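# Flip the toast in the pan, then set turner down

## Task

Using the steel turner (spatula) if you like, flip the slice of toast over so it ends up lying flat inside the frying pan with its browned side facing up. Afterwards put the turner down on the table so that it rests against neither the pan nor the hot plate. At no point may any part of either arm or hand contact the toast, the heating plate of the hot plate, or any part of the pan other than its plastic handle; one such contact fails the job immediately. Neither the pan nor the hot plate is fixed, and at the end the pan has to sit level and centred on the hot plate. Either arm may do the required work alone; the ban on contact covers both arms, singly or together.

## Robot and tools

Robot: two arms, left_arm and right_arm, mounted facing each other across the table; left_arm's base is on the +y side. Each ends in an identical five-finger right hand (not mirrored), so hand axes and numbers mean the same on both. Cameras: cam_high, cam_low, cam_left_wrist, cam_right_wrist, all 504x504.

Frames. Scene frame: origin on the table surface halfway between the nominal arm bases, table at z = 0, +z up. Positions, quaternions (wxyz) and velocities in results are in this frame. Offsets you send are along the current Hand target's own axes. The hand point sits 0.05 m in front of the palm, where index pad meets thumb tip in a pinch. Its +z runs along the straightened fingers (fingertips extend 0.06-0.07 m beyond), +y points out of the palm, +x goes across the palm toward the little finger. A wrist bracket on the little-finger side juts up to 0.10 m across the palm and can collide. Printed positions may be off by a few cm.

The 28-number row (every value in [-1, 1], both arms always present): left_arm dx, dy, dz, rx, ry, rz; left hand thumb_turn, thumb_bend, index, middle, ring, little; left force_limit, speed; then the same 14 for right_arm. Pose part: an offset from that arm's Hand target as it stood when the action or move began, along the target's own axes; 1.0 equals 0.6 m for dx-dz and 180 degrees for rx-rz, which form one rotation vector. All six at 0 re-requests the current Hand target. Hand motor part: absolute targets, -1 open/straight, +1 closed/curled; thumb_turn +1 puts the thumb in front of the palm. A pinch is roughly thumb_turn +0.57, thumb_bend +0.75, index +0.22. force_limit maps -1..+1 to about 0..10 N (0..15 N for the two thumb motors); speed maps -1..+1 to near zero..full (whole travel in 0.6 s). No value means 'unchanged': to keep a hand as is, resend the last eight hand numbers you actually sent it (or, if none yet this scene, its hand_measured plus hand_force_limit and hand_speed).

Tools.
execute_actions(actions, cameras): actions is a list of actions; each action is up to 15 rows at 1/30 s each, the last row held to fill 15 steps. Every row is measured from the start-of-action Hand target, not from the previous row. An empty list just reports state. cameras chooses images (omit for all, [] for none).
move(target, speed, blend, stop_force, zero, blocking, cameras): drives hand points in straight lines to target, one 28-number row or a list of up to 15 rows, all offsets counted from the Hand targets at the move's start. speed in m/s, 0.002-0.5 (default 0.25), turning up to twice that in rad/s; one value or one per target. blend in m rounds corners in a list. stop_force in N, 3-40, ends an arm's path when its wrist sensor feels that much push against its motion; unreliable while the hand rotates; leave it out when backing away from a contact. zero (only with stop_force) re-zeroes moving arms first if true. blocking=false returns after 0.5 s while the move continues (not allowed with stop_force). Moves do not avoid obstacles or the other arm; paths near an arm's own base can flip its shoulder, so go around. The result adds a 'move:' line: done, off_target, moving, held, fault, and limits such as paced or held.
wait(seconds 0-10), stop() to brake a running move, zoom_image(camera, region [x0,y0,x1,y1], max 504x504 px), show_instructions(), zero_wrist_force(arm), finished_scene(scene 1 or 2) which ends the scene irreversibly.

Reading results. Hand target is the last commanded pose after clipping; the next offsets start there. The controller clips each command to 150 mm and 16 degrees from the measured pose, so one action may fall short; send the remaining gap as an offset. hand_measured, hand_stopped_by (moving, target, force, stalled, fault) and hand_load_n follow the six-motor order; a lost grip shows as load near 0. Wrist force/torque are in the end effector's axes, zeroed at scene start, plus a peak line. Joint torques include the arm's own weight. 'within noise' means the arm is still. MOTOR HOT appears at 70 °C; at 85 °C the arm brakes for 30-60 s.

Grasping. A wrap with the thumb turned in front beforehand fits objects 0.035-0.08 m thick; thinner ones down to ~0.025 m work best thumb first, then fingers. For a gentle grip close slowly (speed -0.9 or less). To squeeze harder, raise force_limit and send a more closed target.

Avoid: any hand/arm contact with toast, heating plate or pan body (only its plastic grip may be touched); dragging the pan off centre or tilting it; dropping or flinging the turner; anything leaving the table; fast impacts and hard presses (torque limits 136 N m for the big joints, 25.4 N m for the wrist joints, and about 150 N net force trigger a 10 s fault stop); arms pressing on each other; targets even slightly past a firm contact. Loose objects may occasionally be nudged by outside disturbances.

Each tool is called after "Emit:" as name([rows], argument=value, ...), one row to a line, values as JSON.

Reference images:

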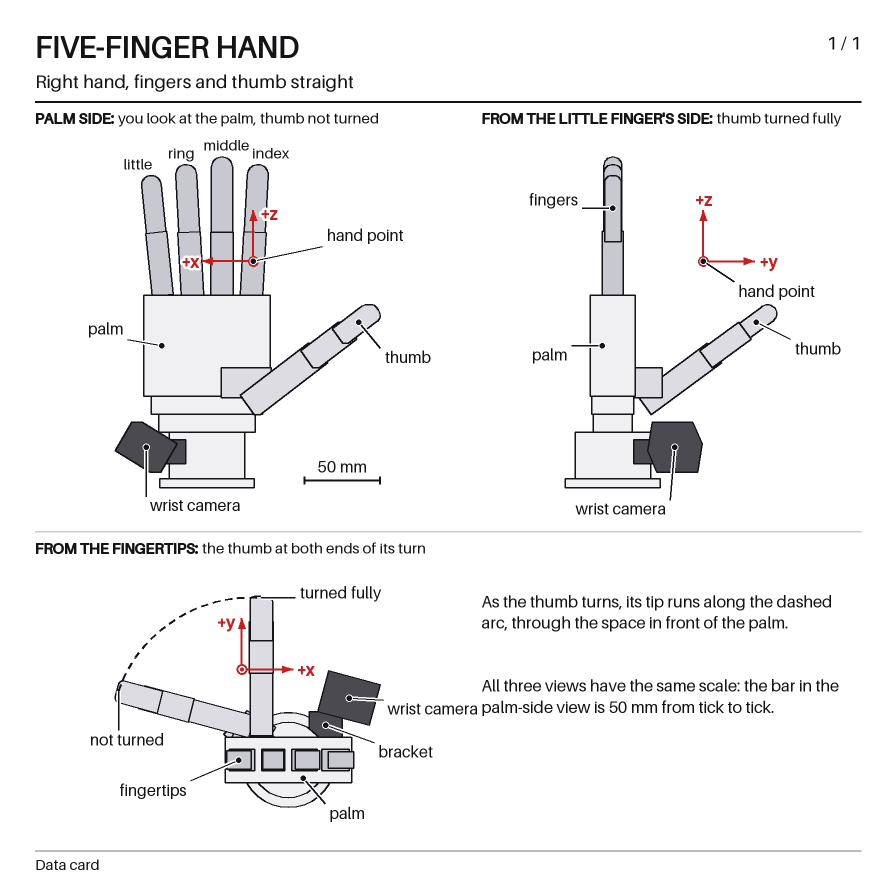

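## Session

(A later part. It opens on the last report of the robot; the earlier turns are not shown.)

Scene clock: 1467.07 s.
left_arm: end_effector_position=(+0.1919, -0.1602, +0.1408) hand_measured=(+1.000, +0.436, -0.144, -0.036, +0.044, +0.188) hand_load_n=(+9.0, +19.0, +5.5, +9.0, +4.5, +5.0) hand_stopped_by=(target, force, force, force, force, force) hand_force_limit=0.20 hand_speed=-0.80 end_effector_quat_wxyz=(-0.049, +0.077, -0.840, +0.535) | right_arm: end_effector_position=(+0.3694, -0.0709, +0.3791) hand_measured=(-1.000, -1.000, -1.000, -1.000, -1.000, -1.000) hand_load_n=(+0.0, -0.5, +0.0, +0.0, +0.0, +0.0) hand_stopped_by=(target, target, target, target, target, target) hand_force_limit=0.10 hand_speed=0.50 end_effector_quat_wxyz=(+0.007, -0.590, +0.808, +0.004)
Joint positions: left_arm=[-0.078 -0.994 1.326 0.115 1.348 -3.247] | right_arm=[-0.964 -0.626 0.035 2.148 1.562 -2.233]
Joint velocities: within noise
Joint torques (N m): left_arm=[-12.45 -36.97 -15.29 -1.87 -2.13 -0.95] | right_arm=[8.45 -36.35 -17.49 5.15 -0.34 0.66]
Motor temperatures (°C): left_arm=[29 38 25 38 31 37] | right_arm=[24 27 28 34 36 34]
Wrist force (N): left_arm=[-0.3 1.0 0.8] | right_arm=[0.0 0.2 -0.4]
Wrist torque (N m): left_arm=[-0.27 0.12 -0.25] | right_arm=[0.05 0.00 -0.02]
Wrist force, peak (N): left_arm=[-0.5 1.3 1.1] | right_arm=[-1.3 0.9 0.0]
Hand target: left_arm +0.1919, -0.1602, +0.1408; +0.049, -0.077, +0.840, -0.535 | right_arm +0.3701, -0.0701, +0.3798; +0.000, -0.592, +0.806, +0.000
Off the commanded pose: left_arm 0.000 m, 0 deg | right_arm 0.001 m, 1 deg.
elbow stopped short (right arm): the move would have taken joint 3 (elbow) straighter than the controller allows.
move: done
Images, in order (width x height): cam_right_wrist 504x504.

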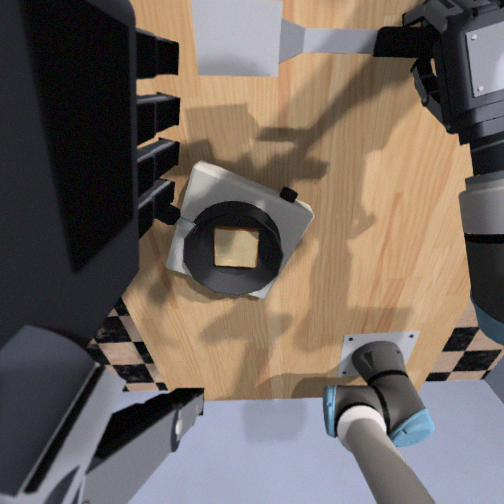

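Emit:
move(target=[0,0,0,0,0,0,1,0.55,0.5,0.5,0.5,0.5,0.2,-0.8,0.094,-0.257,0,0,0,0,-1,-1,-1,-1,-1,-1,0.1,0.5], speed=0.15)

Emit:
zoom_image(camera="cam_right_wrist", region=[200, 100, 450, 350])

Scene clock: 1587.83 s.
left_arm: end_effector_position=(+0.1919, -0.1602, +0.1408) hand_measured=(+1.000, +0.436, -0.144, -0.036, +0.044, +0.188) hand_load_n=(+8.5, +19.5, +5.5, +9.0, +4.5, +5.0) hand_stopped_by=(target, force, force, force, force, force) hand_force_limit=0.20 hand_speed=-0.80 end_effector_quat_wxyz=(-0.049, +0.077, -0.840, +0.535) | right_arm: end_effector_position=(+0.4989, -0.1708, +0.3787) hand_measured=(-1.000, -1.000, -1.000, -1.000, -1.000, -1.000) hand_load_n=(+0.0, +0.0, +0.0, +0.0, +0.0, +0.0) hand_stopped_by=(target, target, target, target, target, target) hand_force_limit=0.10 hand_speed=0.50 end_effector_quat_wxyz=(+0.083, -0.567, +0.819, +0.019)
Joint positions: left_arm=[-0.078 -0.994 1.326 0.115 1.348 -3.247] | right_arm=[-1.248 -0.639 0.035 2.027 1.487 -2.46]
Joint velocities: within noise
Joint torques (N m): left_arm=[-12.6 -40.86 -15.77 -1.66 -2.3 -0.58] | right_arm=[-9.4 -52.74 -6.34 4.73 -0.07 2.27]
Motor temperatures (°C): left_arm=[29 37 25 38 31 37] | right_arm=[24 27 28 34 35 34]
Wrist force (N): left_arm=[-0.1 1.0 0.5] | right_arm=[-0.1 0.1 0.4]
Wrist torque (N m): left_arm=[-0.25 0.09 -0.24] | right_arm=[-0.03 -0.03 0.00]
Wrist force, peak (N): left_arm=[-0.1 1.4 1.1] | right_arm=[-0.2 1.6 -0.2]
Hand target: left_arm +0.1919, -0.1602, +0.1408; +0.049, -0.077, +0.840, -0.535 | right_arm +0.5004, -0.1700, +0.3798; +0.000, -0.592, +0.806, +0.000
Off the commanded pose: left_arm 0.000 m, 0 deg | right_arm 0.002 m, 10 deg.
elbow stopped short (right arm): the move would have taken joint 3 (elbow) straighter than the controller allows.
move: off_target (right_arm)

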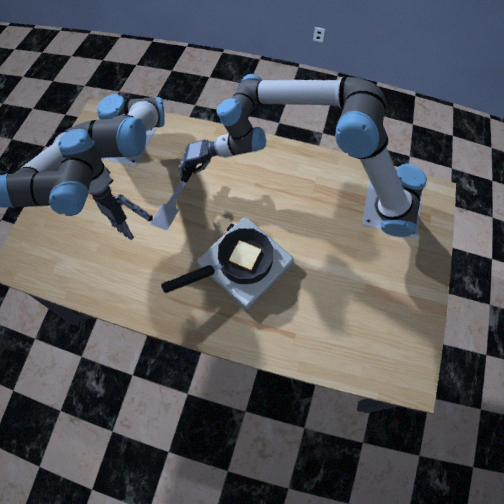

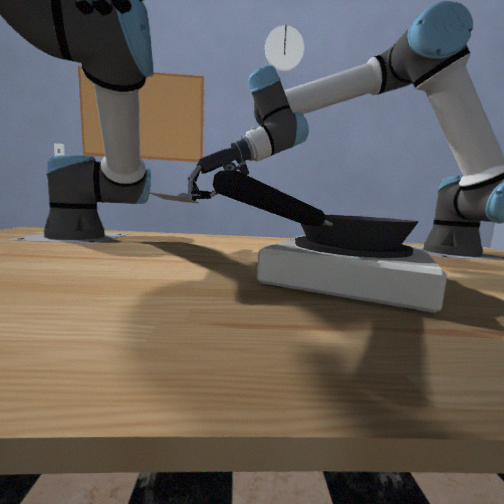

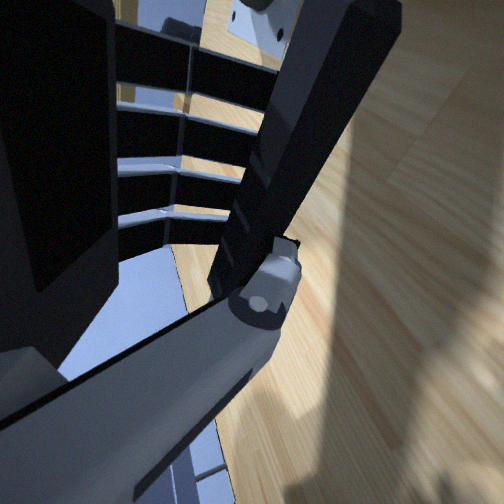

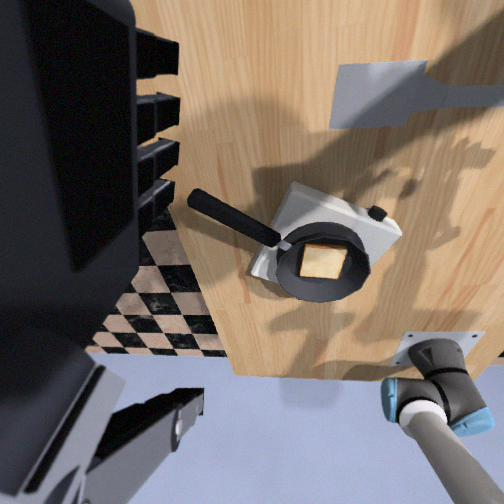

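Scaled by 2.016.

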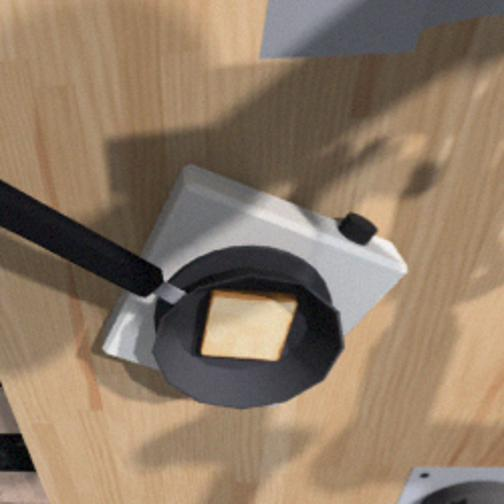

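Emit:
move(target=[-0.0425,-0.024,-0.2643,-0.0667,0.0481,-0.1032,1,0.55,0.5,0.5,0.5,0.5,0.2,-0.8,0.0945,0.0228,0.05,0,0,0,-1,-1,-1,-1,-1,-1,0.1,0.5], speed=0.12)

Emit:
zoom_image(camera="cam_right_wrist", region=[200, 50, 450, 300])

Scene clock: 1604.70 s.
left_arm: end_effector_position=(+0.1920, -0.0201, +0.2207) hand_measured=(+1.000, +0.436, -0.144, -0.036, +0.044, +0.188) hand_load_n=(+9.0, +19.5, +6.0, +9.0, +4.5, +4.5) hand_stopped_by=(target, force, force, force, force, force) hand_force_limit=0.20 hand_speed=-0.80 end_effector_quat_wxyz=(+0.109, +0.176, -0.869, +0.450) | right_arm: end_effector_position=(+0.4704, -0.2201, +0.3499) hand_measured=(-1.000, -1.000, -1.000, -1.000, -1.000, -1.000) hand_load_n=(+0.0, -0.5, +0.0, +0.0, +0.0, +0.0) hand_stopped_by=(target, target, target, target, target, target) hand_force_limit=0.10 hand_speed=0.50 end_effector_quat_wxyz=(+0.000, -0.592, +0.806, +0.000)
Joint positions: left_arm=[0.063 -1.249 1.415 0.444 1.666 -3.512] | right_arm=[-1.276 -0.828 0.505 1.894 1.571 -2.55]
Joint velocities: within noise
Joint torques (N m): left_arm=[-12.26 -30.44 -29.58 -0.06 -0.07 0.79] | right_arm=[6.31 -32.6 -23.26 3.35 -2.07 2.77]
Motor temperatures (°C): left_arm=[29 37 25 38 31 37] | right_arm=[24 27 28 34 35 34]
Wrist force (N): left_arm=[-0.9 1.2 1.6] | right_arm=[0.1 0.0 -0.2]
Wrist torque (N m): left_arm=[-0.19 0.06 -0.17] | right_arm=[-0.01 0.00 -0.01]
Wrist force, peak (N): left_arm=[0.9 1.4 1.8] | right_arm=[-0.4 0.1 0.6]
Hand target: left_arm +0.1919, -0.0201, +0.2207; -0.109, -0.176, +0.869, -0.450 | right_arm +0.4704, -0.2200, +0.3498; +0.000, -0.592, +0.806, +0.000
Off the commanded pose: left_arm 0.000 m, 0 deg | right_arm 0.000 m, 0 deg.
move: done

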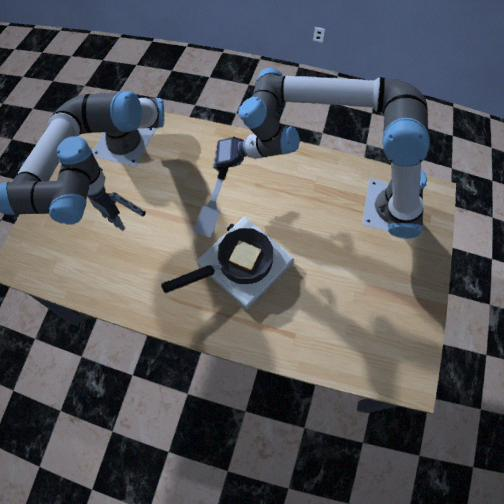

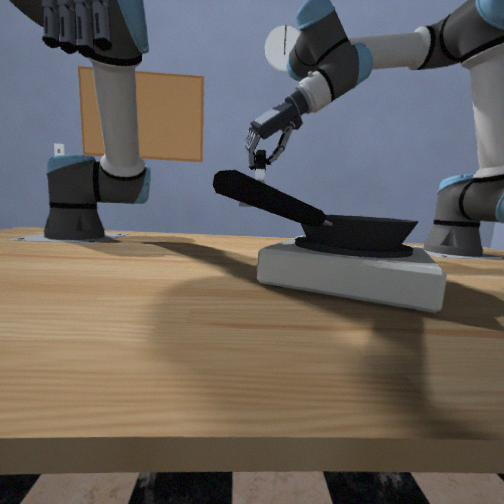

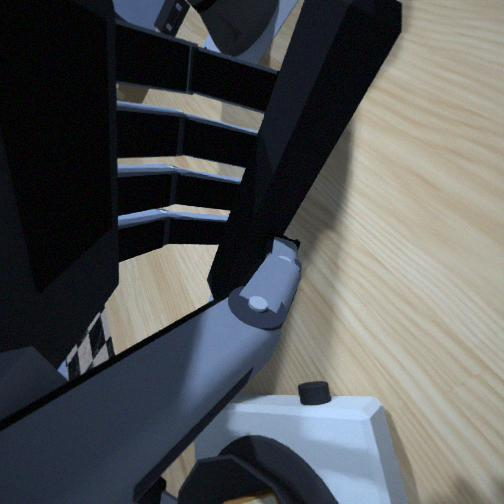

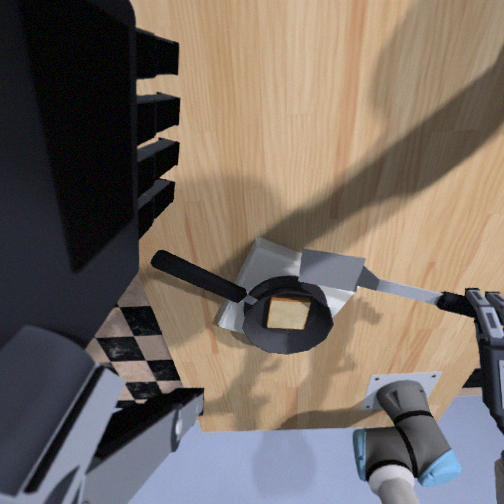

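Scaled by 2.016.

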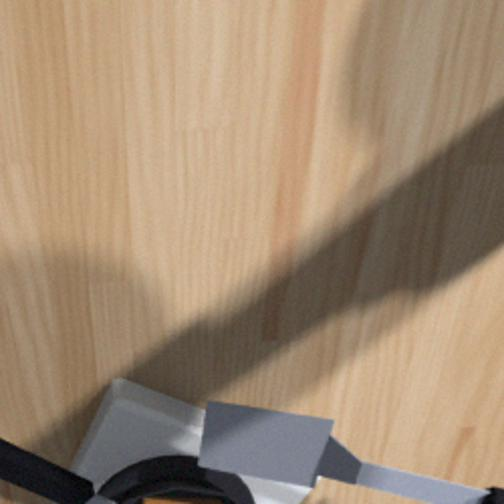

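Emit:
zoom_image(camera="cam_right_wrist", region=[285, 220, 385, 320])

Emit:
zoom_image(camera="cam_right_wrist", region=[220, 250, 360, 390])

Emit:
zoom_image(camera="cam_low", region=[200, 120, 440, 280])

Scaled by 5.040.

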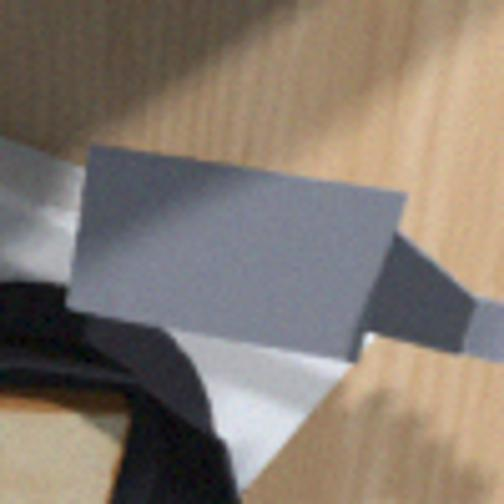

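Scaled by 3.600.

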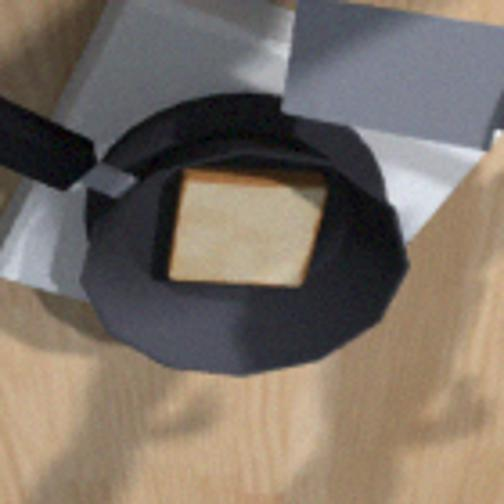

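Scaled by 2.100.

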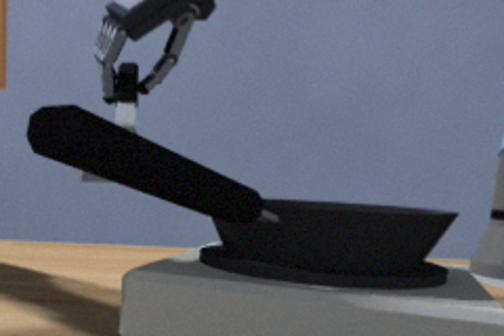

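Emit:
move(target=[-0.0223,0.0575,-0.3045,-0.0559,0.0868,-0.0885,1,0.55,0.5,0.5,0.5,0.5,0.2,-0.8,0,0,0,0,0,0,-1,-1,-1,-1,-1,-1,0.1,0.5], speed=0.12)

Emit:
zoom_image(camera="cam_right_wrist", region=[220, 250, 400, 430])

Emit:
zoom_image(camera="cam_low", region=[200, 120, 440, 280])

Scene clock: 1699.17 s.
left_arm: end_effector_position=(+0.1960, +0.1509, +0.2947) hand_measured=(+1.000, +0.436, -0.144, -0.036, +0.044, +0.188) hand_load_n=(+9.5, +18.5, +6.0, +9.0, +4.0, +4.5) hand_stopped_by=(target, force, force, force, force, force) hand_force_limit=0.20 hand_speed=-0.80 end_effector_quat_wxyz=(+0.301, +0.221, -0.849, +0.373) | right_arm: end_effector_position=(+0.4704, -0.2200, +0.3498) hand_measured=(-1.000, -1.000, -1.000, -1.000, -1.000, -1.000) hand_load_n=(+0.0, +0.0, +0.0, +0.0, +0.0, +0.0) hand_stopped_by=(target, target, target, target, target, target) hand_force_limit=0.10 hand_speed=0.50 end_effector_quat_wxyz=(+0.000, -0.592, +0.806, +0.000)
Joint positions: left_arm=[0.383 -1.436 1.514 0.678 2.236 -3.549] | right_arm=[-1.275 -0.828 0.505 1.894 1.571 -2.55]
Joint velocities: within noise
Joint torques (N m): left_arm=[-2.2 -16.6 -28.9 0.91 2.5 -1.82] | right_arm=[7.56 -32.44 -26.56 5.02 -1.13 2.44]
Motor temperatures (°C): left_arm=[29 37 25 38 31 37] | right_arm=[24 27 28 34 35 34]
Wrist force (N): left_arm=[-1.3 0.8 1.2] | right_arm=[0.0 0.1 0.1]
Wrist torque (N m): left_arm=[-0.09 -0.03 -0.09] | right_arm=[-0.02 0.00 -0.01]
Wrist force, peak (N): left_arm=[-0.2 1.3 2.9] | right_arm=[0.1 0.7 0.1]
Hand target: left_arm +0.1960, +0.1510, +0.2947; -0.302, -0.221, +0.849, -0.373 | right_arm +0.4704, -0.2200, +0.3498; +0.000, -0.592, +0.806, +0.000
Off the commanded pose: left_arm 0.000 m, 0 deg | right_arm 0.000 m, 0 deg.
move: done

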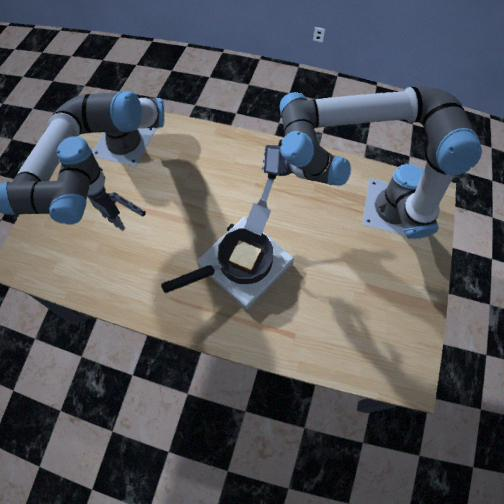

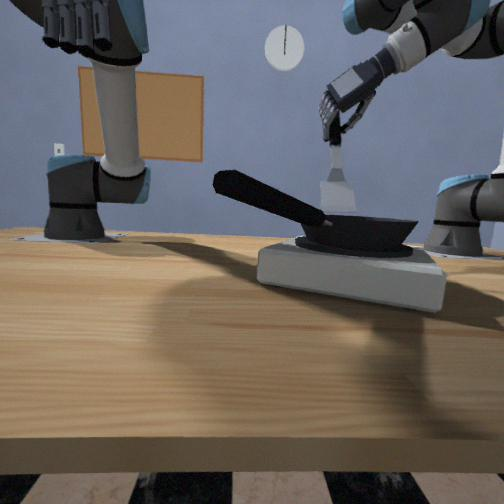

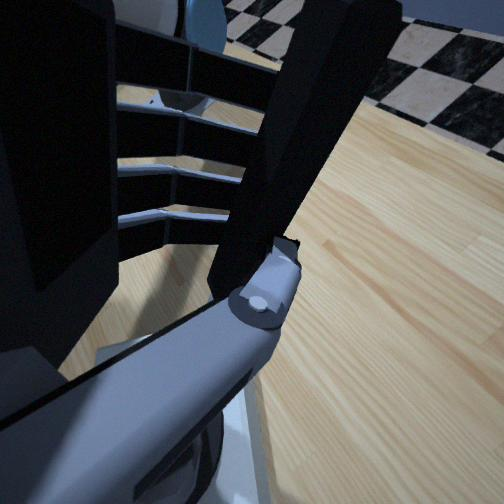

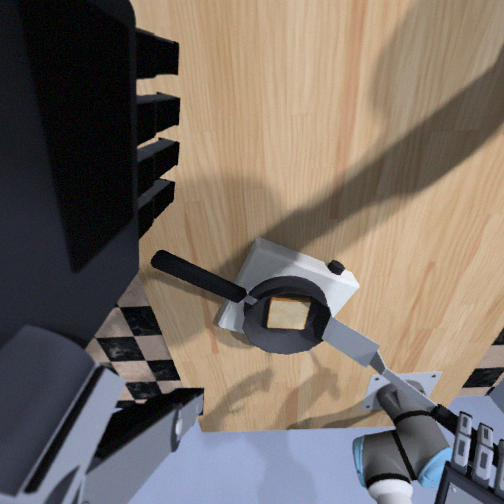

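Scaled by 2.800.

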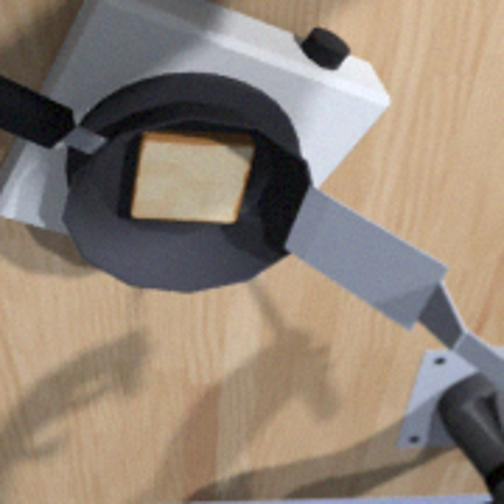

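Scaled by 2.100.

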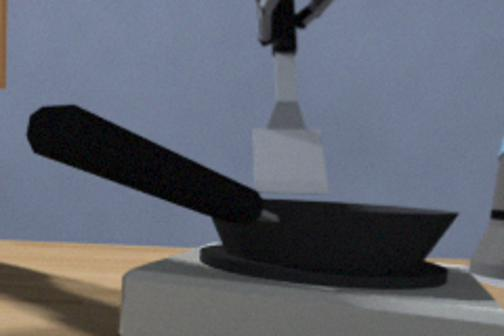

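Emit:
move(target=[-0.001,-0.0133,0.011,0.0302,-0.0223,-0.024,1,0.55,0.5,0.5,0.5,0.5,0.2,-0.8,0,0,0,0,0,0,-1,-1,-1,-1,-1,-1,0.1,0.5], speed=0.12, cameras=["cam_high","cam_low","cam_right_wrist"])

Emit:
zoom_image(camera="cam_right_wrist", region=[220, 250, 400, 430])

Emit:
zoom_image(camera="cam_high", region=[190, 180, 310, 300])

Scene clock: 1743.37 s.
left_arm: end_effector_position=(+0.1988, +0.1410, +0.2947) hand_measured=(+1.000, +0.436, -0.144, -0.036, +0.044, +0.188) hand_load_n=(+9.0, +19.0, +6.0, +9.0, +4.5, +4.5) hand_stopped_by=(target, force, force, force, force, force) hand_force_limit=0.20 hand_speed=-0.80 end_effector_quat_wxyz=(+0.275, +0.280, -0.832, +0.393) | right_arm: end_effector_position=(+0.4704, -0.2200, +0.3498) hand_measured=(-1.000, -1.000, -1.000, -1.000, -1.000, -1.000) hand_load_n=(+0.0, +0.0, +0.0, +0.0, +0.0, +0.0) hand_stopped_by=(target, target, target, target, target, target) hand_force_limit=0.10 hand_speed=0.50 end_effector_quat_wxyz=(+0.000, -0.592, +0.806, +0.000)
Joint positions: left_arm=[0.338 -1.488 1.558 0.604 2.096 -3.695] | right_arm=[-1.275 -0.828 0.505 1.894 1.571 -2.55]
Joint velocities: within noise
Joint torques (N m): left_arm=[12.06 -15.09 -29.17 1.43 -0.17 -1] | right_arm=[7.51 -32.3 -26.29 4.99 -0.1 2.53]
Motor temperatures (°C): left_arm=[29 37 25 38 31 37] | right_arm=[24 27 28 34 35 34]
Wrist force (N): left_arm=[-1.3 0.9 1.1] | right_arm=[0.1 0.3 0.1]
Wrist torque (N m): left_arm=[-0.07 -0.04 -0.09] | right_arm=[0.01 -0.02 0.00]
Wrist force, peak (N): left_arm=[-1.5 1.1 1.5] | right_arm=[0.3 0.5 0.3]
Hand target: left_arm +0.1989, +0.1410, +0.2947; -0.275, -0.280, +0.832, -0.393 | right_arm +0.4704, -0.2200, +0.3498; +0.000, -0.592, +0.806, +0.000
Off the commanded pose: left_arm 0.000 m, 0 deg | right_arm 0.000 m, 0 deg.
move: done
Images, in order (width x height): cam_high 504x504, cam_low 504x504, cam_right_wrist 504x504.

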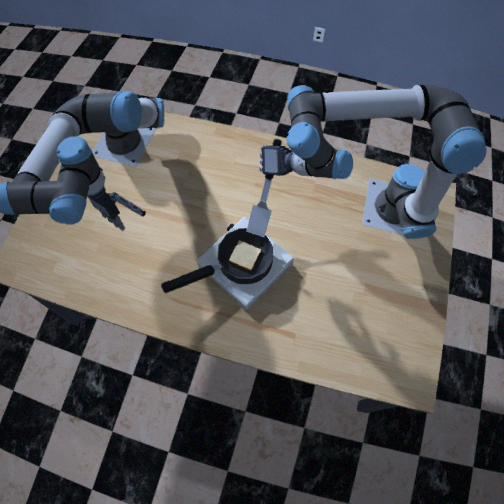

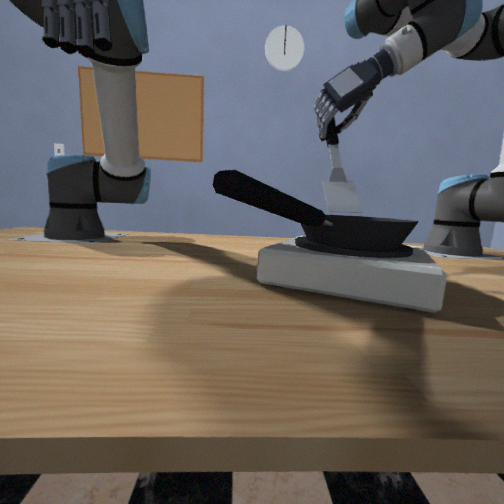

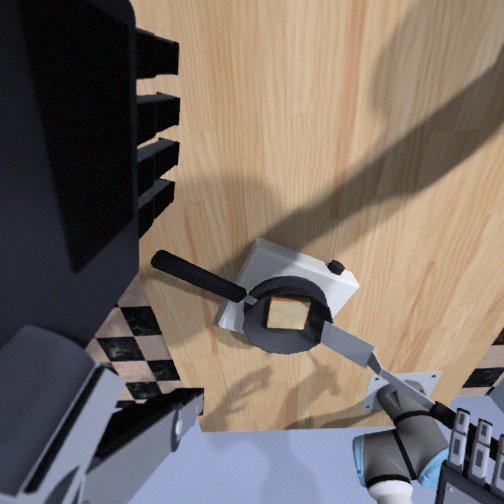

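Scaled by 2.800.

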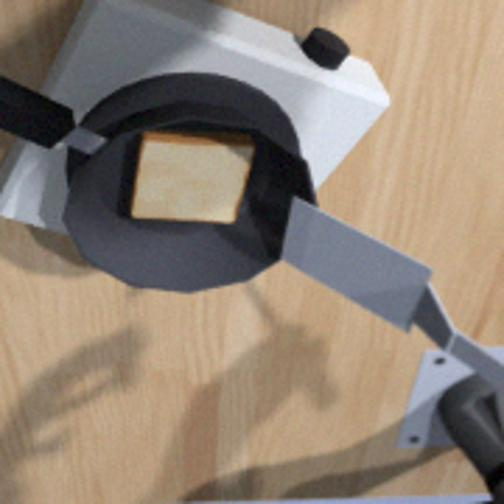

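Scaled by 4.200.

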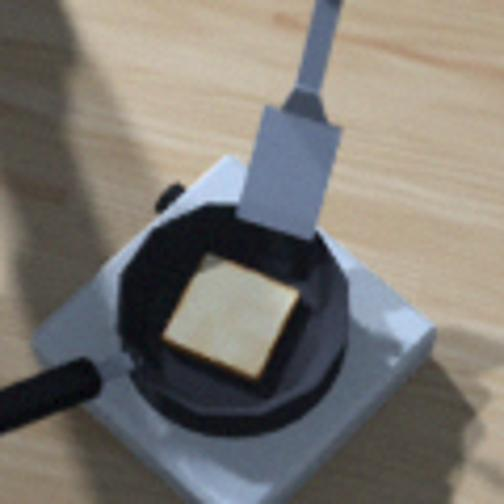

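Emit:
move(target=[-0.0353,-0.0468,-0.0403,-0.0304,0.0438,-0.0373,1,0.55,0.5,0.5,0.5,0.5,0.2,-0.8,0,0,0,0,0,0,-1,-1,-1,-1,-1,-1,0.1,0.5], speed=0.1, cameras=["cam_high","cam_low","cam_right_wrist"])

Emit:
zoom_image(camera="cam_right_wrist", region=[220, 260, 370, 410])

Emit:
zoom_image(camera="cam_high", region=[200, 190, 300, 290])

Emit:
zoom_image(camera="cam_low", region=[290, 130, 430, 270])

Scene clock: 1799.80 s.
left_arm: end_effector_position=(+0.2385, +0.1508, +0.3074) hand_measured=(+1.000, +0.436, -0.144, -0.036, +0.044, +0.188) hand_load_n=(+9.0, +18.5, +6.0, +9.5, +4.5, +4.5) hand_stopped_by=(target, force, force, force, force, force) hand_force_limit=0.20 hand_speed=-0.80 end_effector_quat_wxyz=(+0.367, +0.287, -0.811, +0.355) | right_arm: end_effector_position=(+0.4704, -0.2200, +0.3498) hand_measured=(-1.000, -1.000, -1.000, -1.000, -1.000, -1.000) hand_load_n=(+0.0, +0.0, +0.0, +0.0, +0.0, +0.0) hand_stopped_by=(target, target, target, target, target, target) hand_force_limit=0.10 hand_speed=0.50 end_effector_quat_wxyz=(+0.000, -0.592, +0.806, +0.000)
Joint positions: left_arm=[0.534 -1.319 1.398 0.721 2.409 -3.631] | right_arm=[-1.275 -0.828 0.505 1.894 1.571 -2.55]
Joint velocities: within noise
Joint torques (N m): left_arm=[-6.49 -29.37 -22.82 -0.11 2.63 -1.82] | right_arm=[7.29 -32.58 -25.83 4.84 0.95 2.59]
Motor temperatures (°C): left_arm=[29 37 25 38 31 37] | right_arm=[24 26 28 34 35 34]
Wrist force (N): left_arm=[-1.3 0.4 0.9] | right_arm=[0.0 0.1 0.2]
Wrist torque (N m): left_arm=[-0.10 -0.10 -0.05] | right_arm=[-0.01 0.00 -0.01]
Wrist force, peak (N): left_arm=[-1.6 1.0 1.4] | right_arm=[0.4 0.2 0.5]
Hand target: left_arm +0.2384, +0.1508, +0.3075; -0.367, -0.287, +0.811, -0.355 | right_arm +0.4704, -0.2200, +0.3498; +0.000, -0.592, +0.806, +0.000
Off the commanded pose: left_arm 0.000 m, 0 deg | right_arm 0.000 m, 0 deg.
move: done
Images, in order (width x height): cam_high 504x504, cam_low 504x504, cam_right_wrist 504x504.

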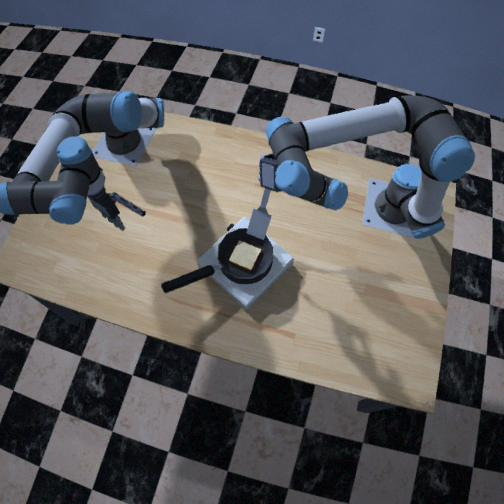

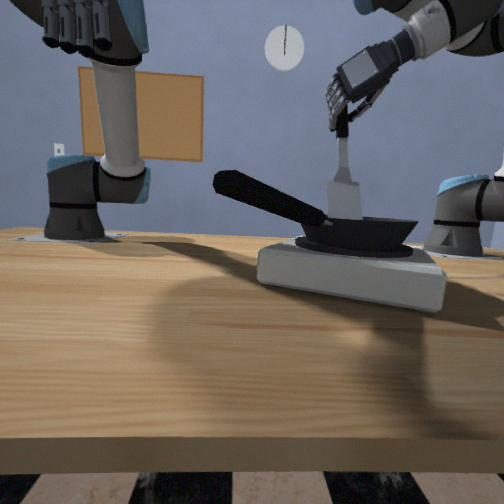

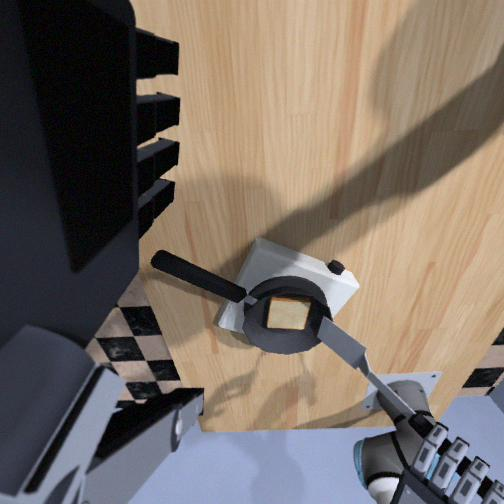

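Scaled by 3.360.

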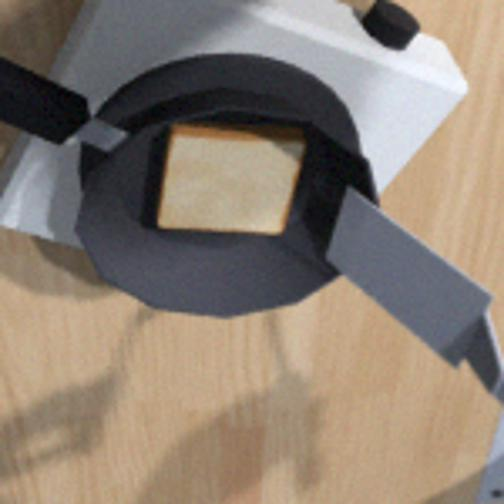

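Scaled by 5.040.

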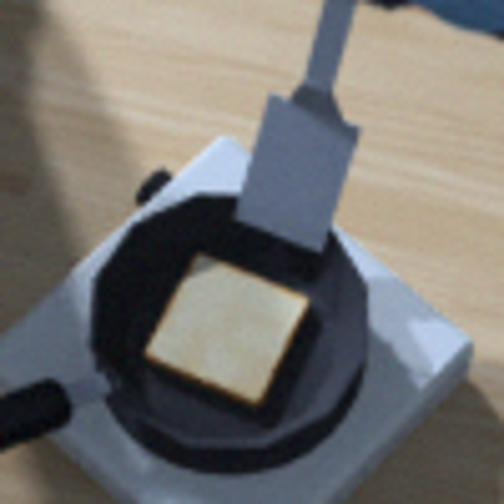

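Scaled by 3.600.

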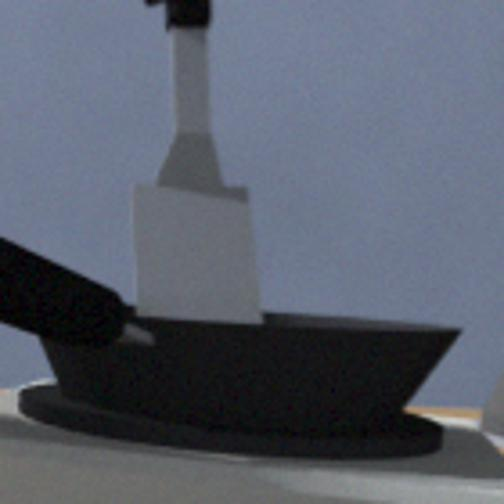

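Emit:
move(target=[-0.0418,0.0052,0.017,0,0,0,1,0.55,0.5,0.5,0.5,0.5,0.2,-0.8,0,0,0,0,0,0,-1,-1,-1,-1,-1,-1,0.1,0.5], speed=0.04, stop_force=4, cameras=["cam_high","cam_low","cam_right_wrist"])

Emit:
zoom_image(camera="cam_right_wrist", region=[220, 260, 370, 410])

Emit:
zoom_image(camera="cam_high", region=[200, 190, 300, 290])

Emit:
zoom_image(camera="cam_low", region=[290, 130, 430, 270])

Scene clock: 1837.93 s.
left_arm: end_effector_position=(+0.2464, +0.1498, +0.2814) hand_measured=(+1.000, +0.436, -0.144, -0.036, +0.044, +0.188) hand_load_n=(+8.5, +19.0, +5.5, +9.0, +5.0, +6.5) hand_stopped_by=(target, force, force, force, force, force) hand_force_limit=0.20 hand_speed=-0.80 end_effector_quat_wxyz=(+0.367, +0.287, -0.811, +0.355) | right_arm: end_effector_position=(+0.4704, -0.2200, +0.3498) hand_measured=(-1.000, -1.000, -1.000, -1.000, -1.000, -1.000) hand_load_n=(+0.0, -0.5, +0.0, -0.5, +0.0, +0.0) hand_stopped_by=(target, target, target, target, target, target) hand_force_limit=0.10 hand_speed=0.50 end_effector_quat_wxyz=(+0.000, -0.592, +0.806, +0.000)
Joint positions: left_arm=[0.548 -1.294 1.434 0.671 2.419 -3.615] | right_arm=[-1.275 -0.828 0.505 1.894 1.571 -2.55]
Joint velocities: within noise
Joint torques (N m): left_arm=[-14.43 -40.31 -27.62 2.97 -0.08 -2.19] | right_arm=[7.28 -32.97 -25.59 4.77 1.46 2.64]
Motor temperatures (°C): left_arm=[29 37 25 38 31 37] | right_arm=[24 26 28 34 35 34]
Wrist force (N): left_arm=[-1.8 -1.2 0.6] | right_arm=[0.1 0.2 0.2]
Wrist torque (N m): left_arm=[-0.03 -0.29 0.15] | right_arm=[0.00 -0.01 0.00]
Wrist force, peak (N): left_arm=[-2.3 -0.8 0.6] | right_arm=[-0.4 0.6 0.1]
Hand target: left_arm +0.2464, +0.1498, +0.2814; -0.367, -0.287, +0.811, -0.355 | right_arm +0.4704, -0.2200, +0.3498; +0.000, -0.592, +0.806, +0.000
Off the commanded pose: left_arm 0.000 m, 0 deg | right_arm 0.000 m, 0 deg.
move: done
Images, in order (width x height): cam_high 504x504, cam_low 504x504, cam_right_wrist 504x504.

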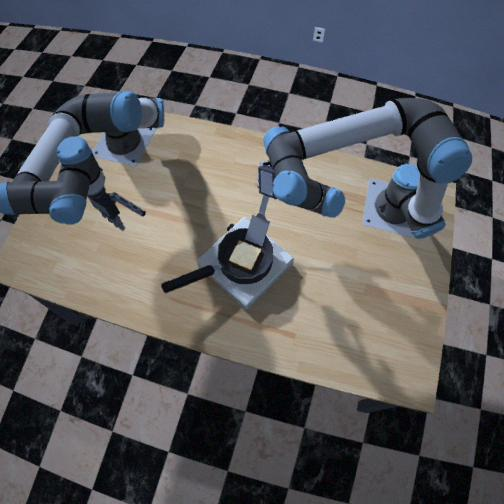

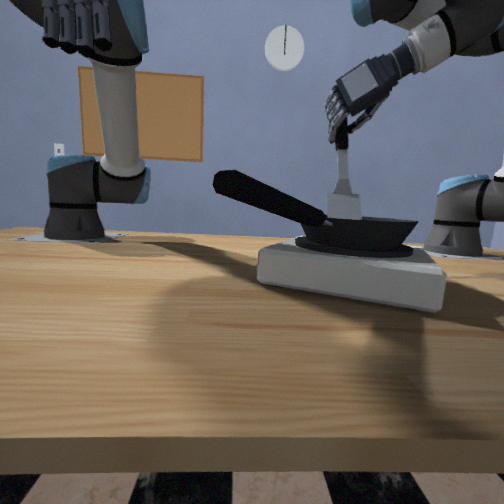

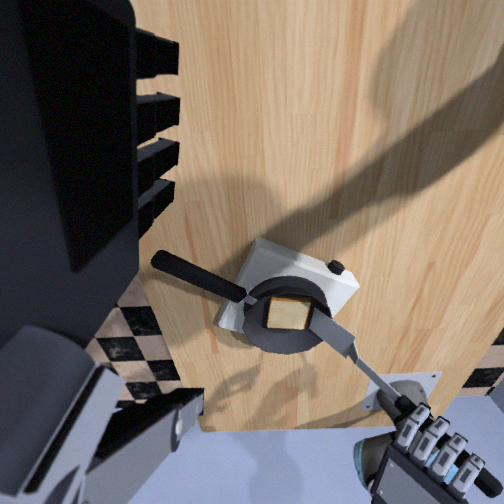

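Scaled by 3.360.

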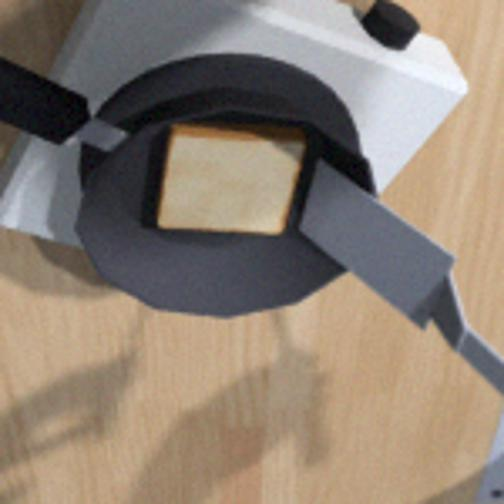

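Scaled by 5.040.

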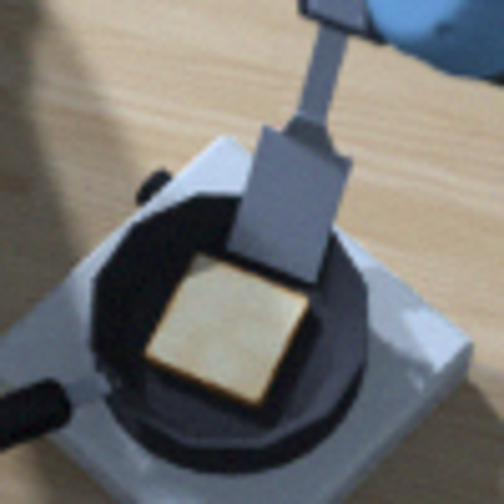

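Scaled by 3.600.

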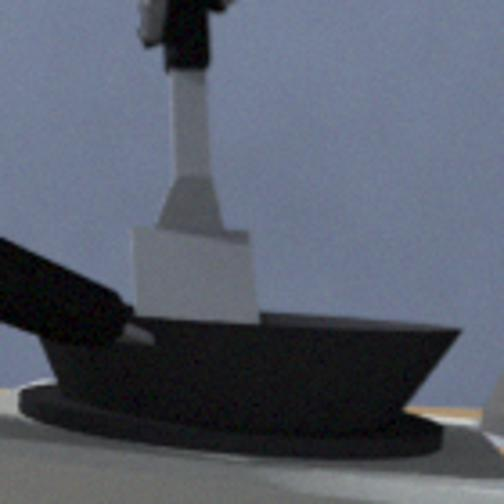

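Emit:
move(target=[-0.0068,-0.0683,-0.0403,-0.0174,0.0338,-0.0548,1,0.55,0.5,0.5,0.5,0.5,0.2,-0.8,0,0,0,0,0,0,-1,-1,-1,-1,-1,-1,0.1,0.5], speed=0.05, cameras=["cam_high","cam_low","cam_right_wrist"])

Emit:
zoom_image(camera="cam_right_wrist", region=[220, 260, 370, 410])

Emit:
zoom_image(camera="cam_high", region=[200, 190, 300, 290])

Scene clock: 1879.07 s.
left_arm: end_effector_position=(+0.2880, +0.1457, +0.3047) hand_measured=(+1.000, +0.436, -0.144, -0.036, +0.044, +0.188) hand_load_n=(+9.0, +18.5, +6.5, +9.5, +4.5, +5.0) hand_stopped_by=(target, force, force, force, force, force) hand_force_limit=0.20 hand_speed=-0.80 end_effector_quat_wxyz=(+0.446, +0.326, -0.772, +0.314) | right_arm: end_effector_position=(+0.4704, -0.2200, +0.3498) hand_measured=(-1.000, -1.000, -1.000, -1.000, -1.000, -1.000) hand_load_n=(+0.0, +0.0, +0.0, +0.0, +0.0, -0.5) hand_stopped_by=(target, target, target, target, target, target) hand_force_limit=0.10 hand_speed=0.50 end_effector_quat_wxyz=(+0.000, -0.592, +0.806, +0.000)
Joint positions: left_arm=[0.668 -1.114 1.216 0.836 2.616 -3.631] | right_arm=[-1.275 -0.828 0.505 1.894 1.571 -2.55]
Joint velocities: within noise
Joint torques (N m): left_arm=[-12.09 -46.5 -13.89 -0.3 -0.76 1.45] | right_arm=[7.54 -33.65 -24.72 4.67 1.5 2.78]
Motor temperatures (°C): left_arm=[29 37 25 38 31 37] | right_arm=[24 26 28 34 34 34]
Wrist force (N): left_arm=[-1.8 0.7 0.9] | right_arm=[0.1 0.3 -0.2]
Wrist torque (N m): left_arm=[0.00 -0.12 0.00] | right_arm=[0.03 0.00 0.00]
Wrist force, peak (N): left_arm=[-2.3 -0.7 0.7] | right_arm=[-0.5 0.5 0.4]
Hand target: left_arm +0.2879, +0.1457, +0.3047; -0.446, -0.326, +0.772, -0.314 | right_arm +0.4704, -0.2200, +0.3498; +0.000, -0.592, +0.806, +0.000
Off the commanded pose: left_arm 0.000 m, 0 deg | right_arm 0.000 m, 0 deg.
move: done
Images, in order (width x height): cam_high 504x504, cam_low 504x504, cam_right_wrist 504x504.

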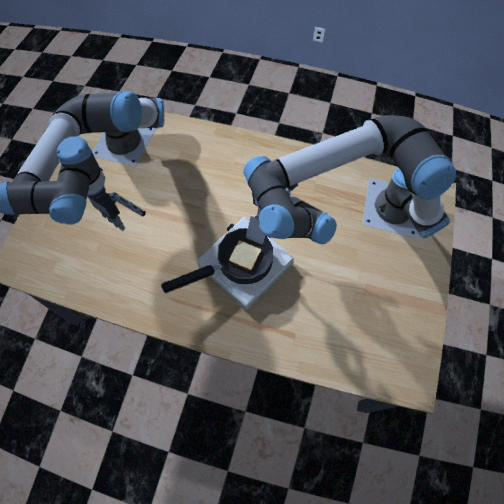

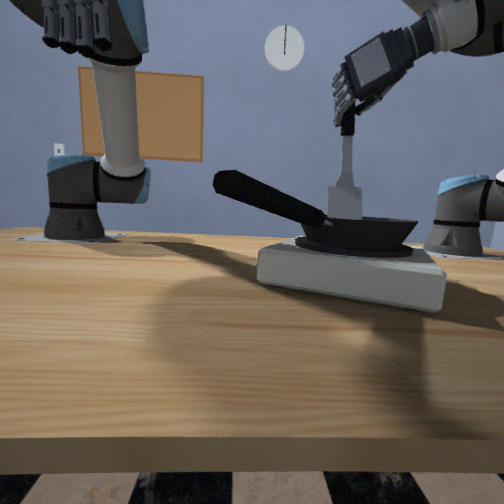

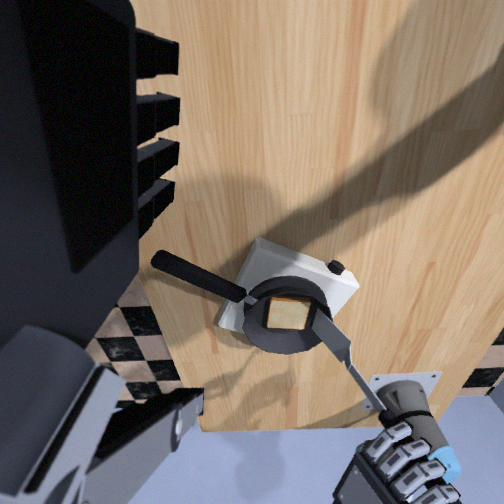

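Scaled by 3.360.

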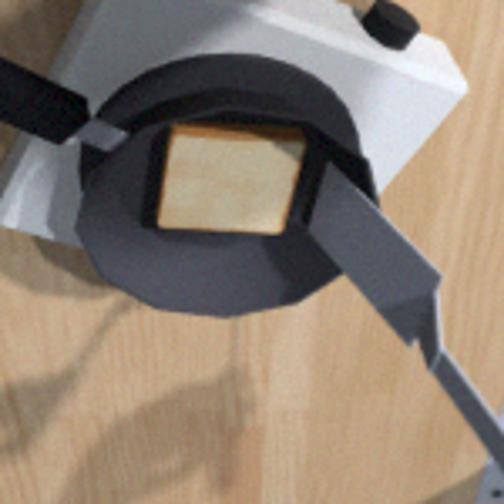

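Scaled by 5.040.

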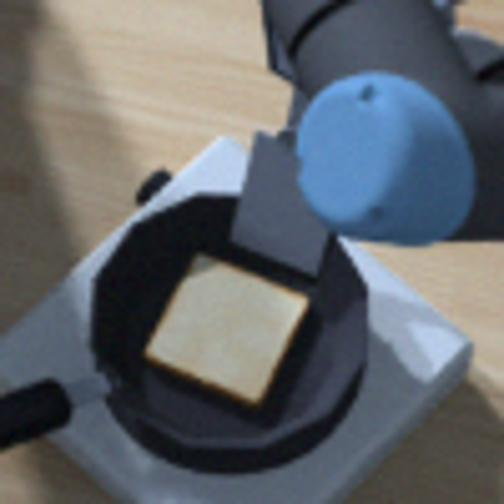

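Emit:
move(target=[-0.0238,0.0052,0.0108,0,0,0,1,0.55,0.5,0.5,0.5,0.5,0.2,-0.8,0,0,0,0,0,0,-1,-1,-1,-1,-1,-1,0.1,0.5], speed=0.03, stop_force=4, cameras=["cam_high","cam_low","cam_right_wrist"])

Emit:
zoom_image(camera="cam_right_wrist", region=[220, 260, 370, 410])

Scene clock: 1894.80 s.
left_arm: end_effector_position=(+0.2879, +0.1457, +0.2937) hand_measured=(+1.000, +0.436, -0.144, -0.036, +0.044, +0.188) hand_load_n=(+8.0, +18.5, +7.0, +9.5, +4.5, +4.5) hand_stopped_by=(target, force, force, force, force, force) hand_force_limit=0.20 hand_speed=-0.80 end_effector_quat_wxyz=(+0.446, +0.326, -0.772, +0.314) | right_arm: end_effector_position=(+0.4704, -0.2200, +0.3498) hand_measured=(-1.000, -1.000, -1.000, -1.000, -1.000, -1.000) hand_load_n=(+0.0, +0.0, +0.0, +0.0, +0.0, +0.0) hand_stopped_by=(target, target, target, target, target, target) hand_force_limit=0.10 hand_speed=0.50 end_effector_quat_wxyz=(+0.000, -0.592, +0.806, +0.000)
Joint positions: left_arm=[0.668 -1.111 1.239 0.809 2.616 -3.631] | right_arm=[-1.275 -0.828 0.505 1.894 1.571 -2.55]
Joint velocities: within noise
Joint torques (N m): left_arm=[-1.65 -48.31 -14 -0.07 1.81 -1.14] | right_arm=[7.02 -33.3 -24.55 4.61 1.5 2.8]
Motor temperatures (°C): left_arm=[29 37 25 38 31 36] | right_arm=[24 26 28 34 34 34]
Wrist force (N): left_arm=[-1.4 -0.2 1.0] | right_arm=[0.1 0.4 0.1]
Wrist torque (N m): left_arm=[-0.06 -0.13 0.05] | right_arm=[0.04 -0.02 0.01]
Wrist force, peak (N): left_arm=[18.3 0.9 -1.4] | right_arm=[0.1 0.6 0.2]
Hand target: left_arm +0.2879, +0.1457, +0.2937; -0.446, -0.326, +0.772, -0.314 (not the last commanded pose) | right_arm +0.4704, -0.2200, +0.3498; +0.000, -0.592, +0.806, +0.000
Off the commanded pose: left_arm 0.005 m, 0 deg | right_arm 0.000 m, 0 deg.
move: contact (left_arm)
Images, in order (width x height): cam_high 504x504, cam_low 504x504, cam_right_wrist 504x504.

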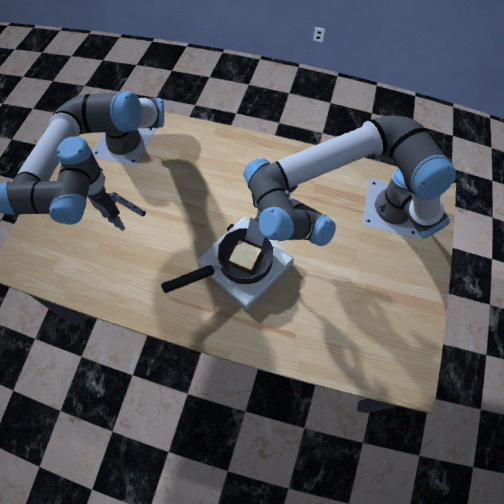

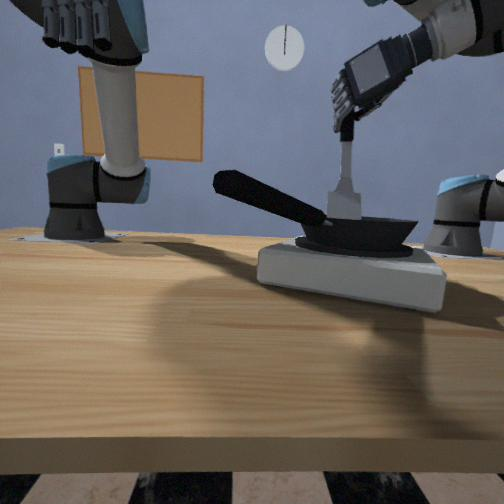

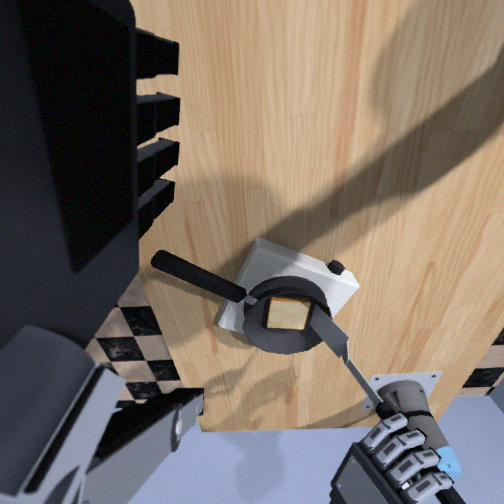

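Scaled by 3.360.

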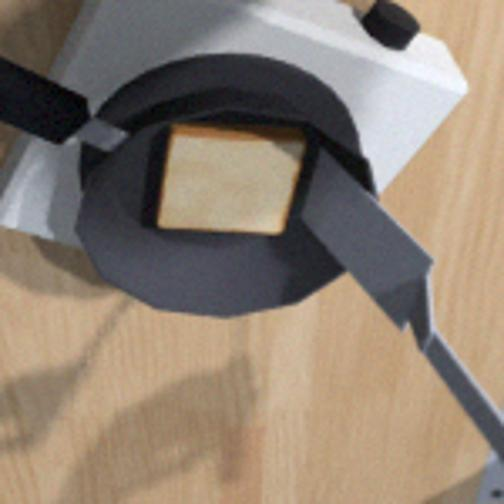

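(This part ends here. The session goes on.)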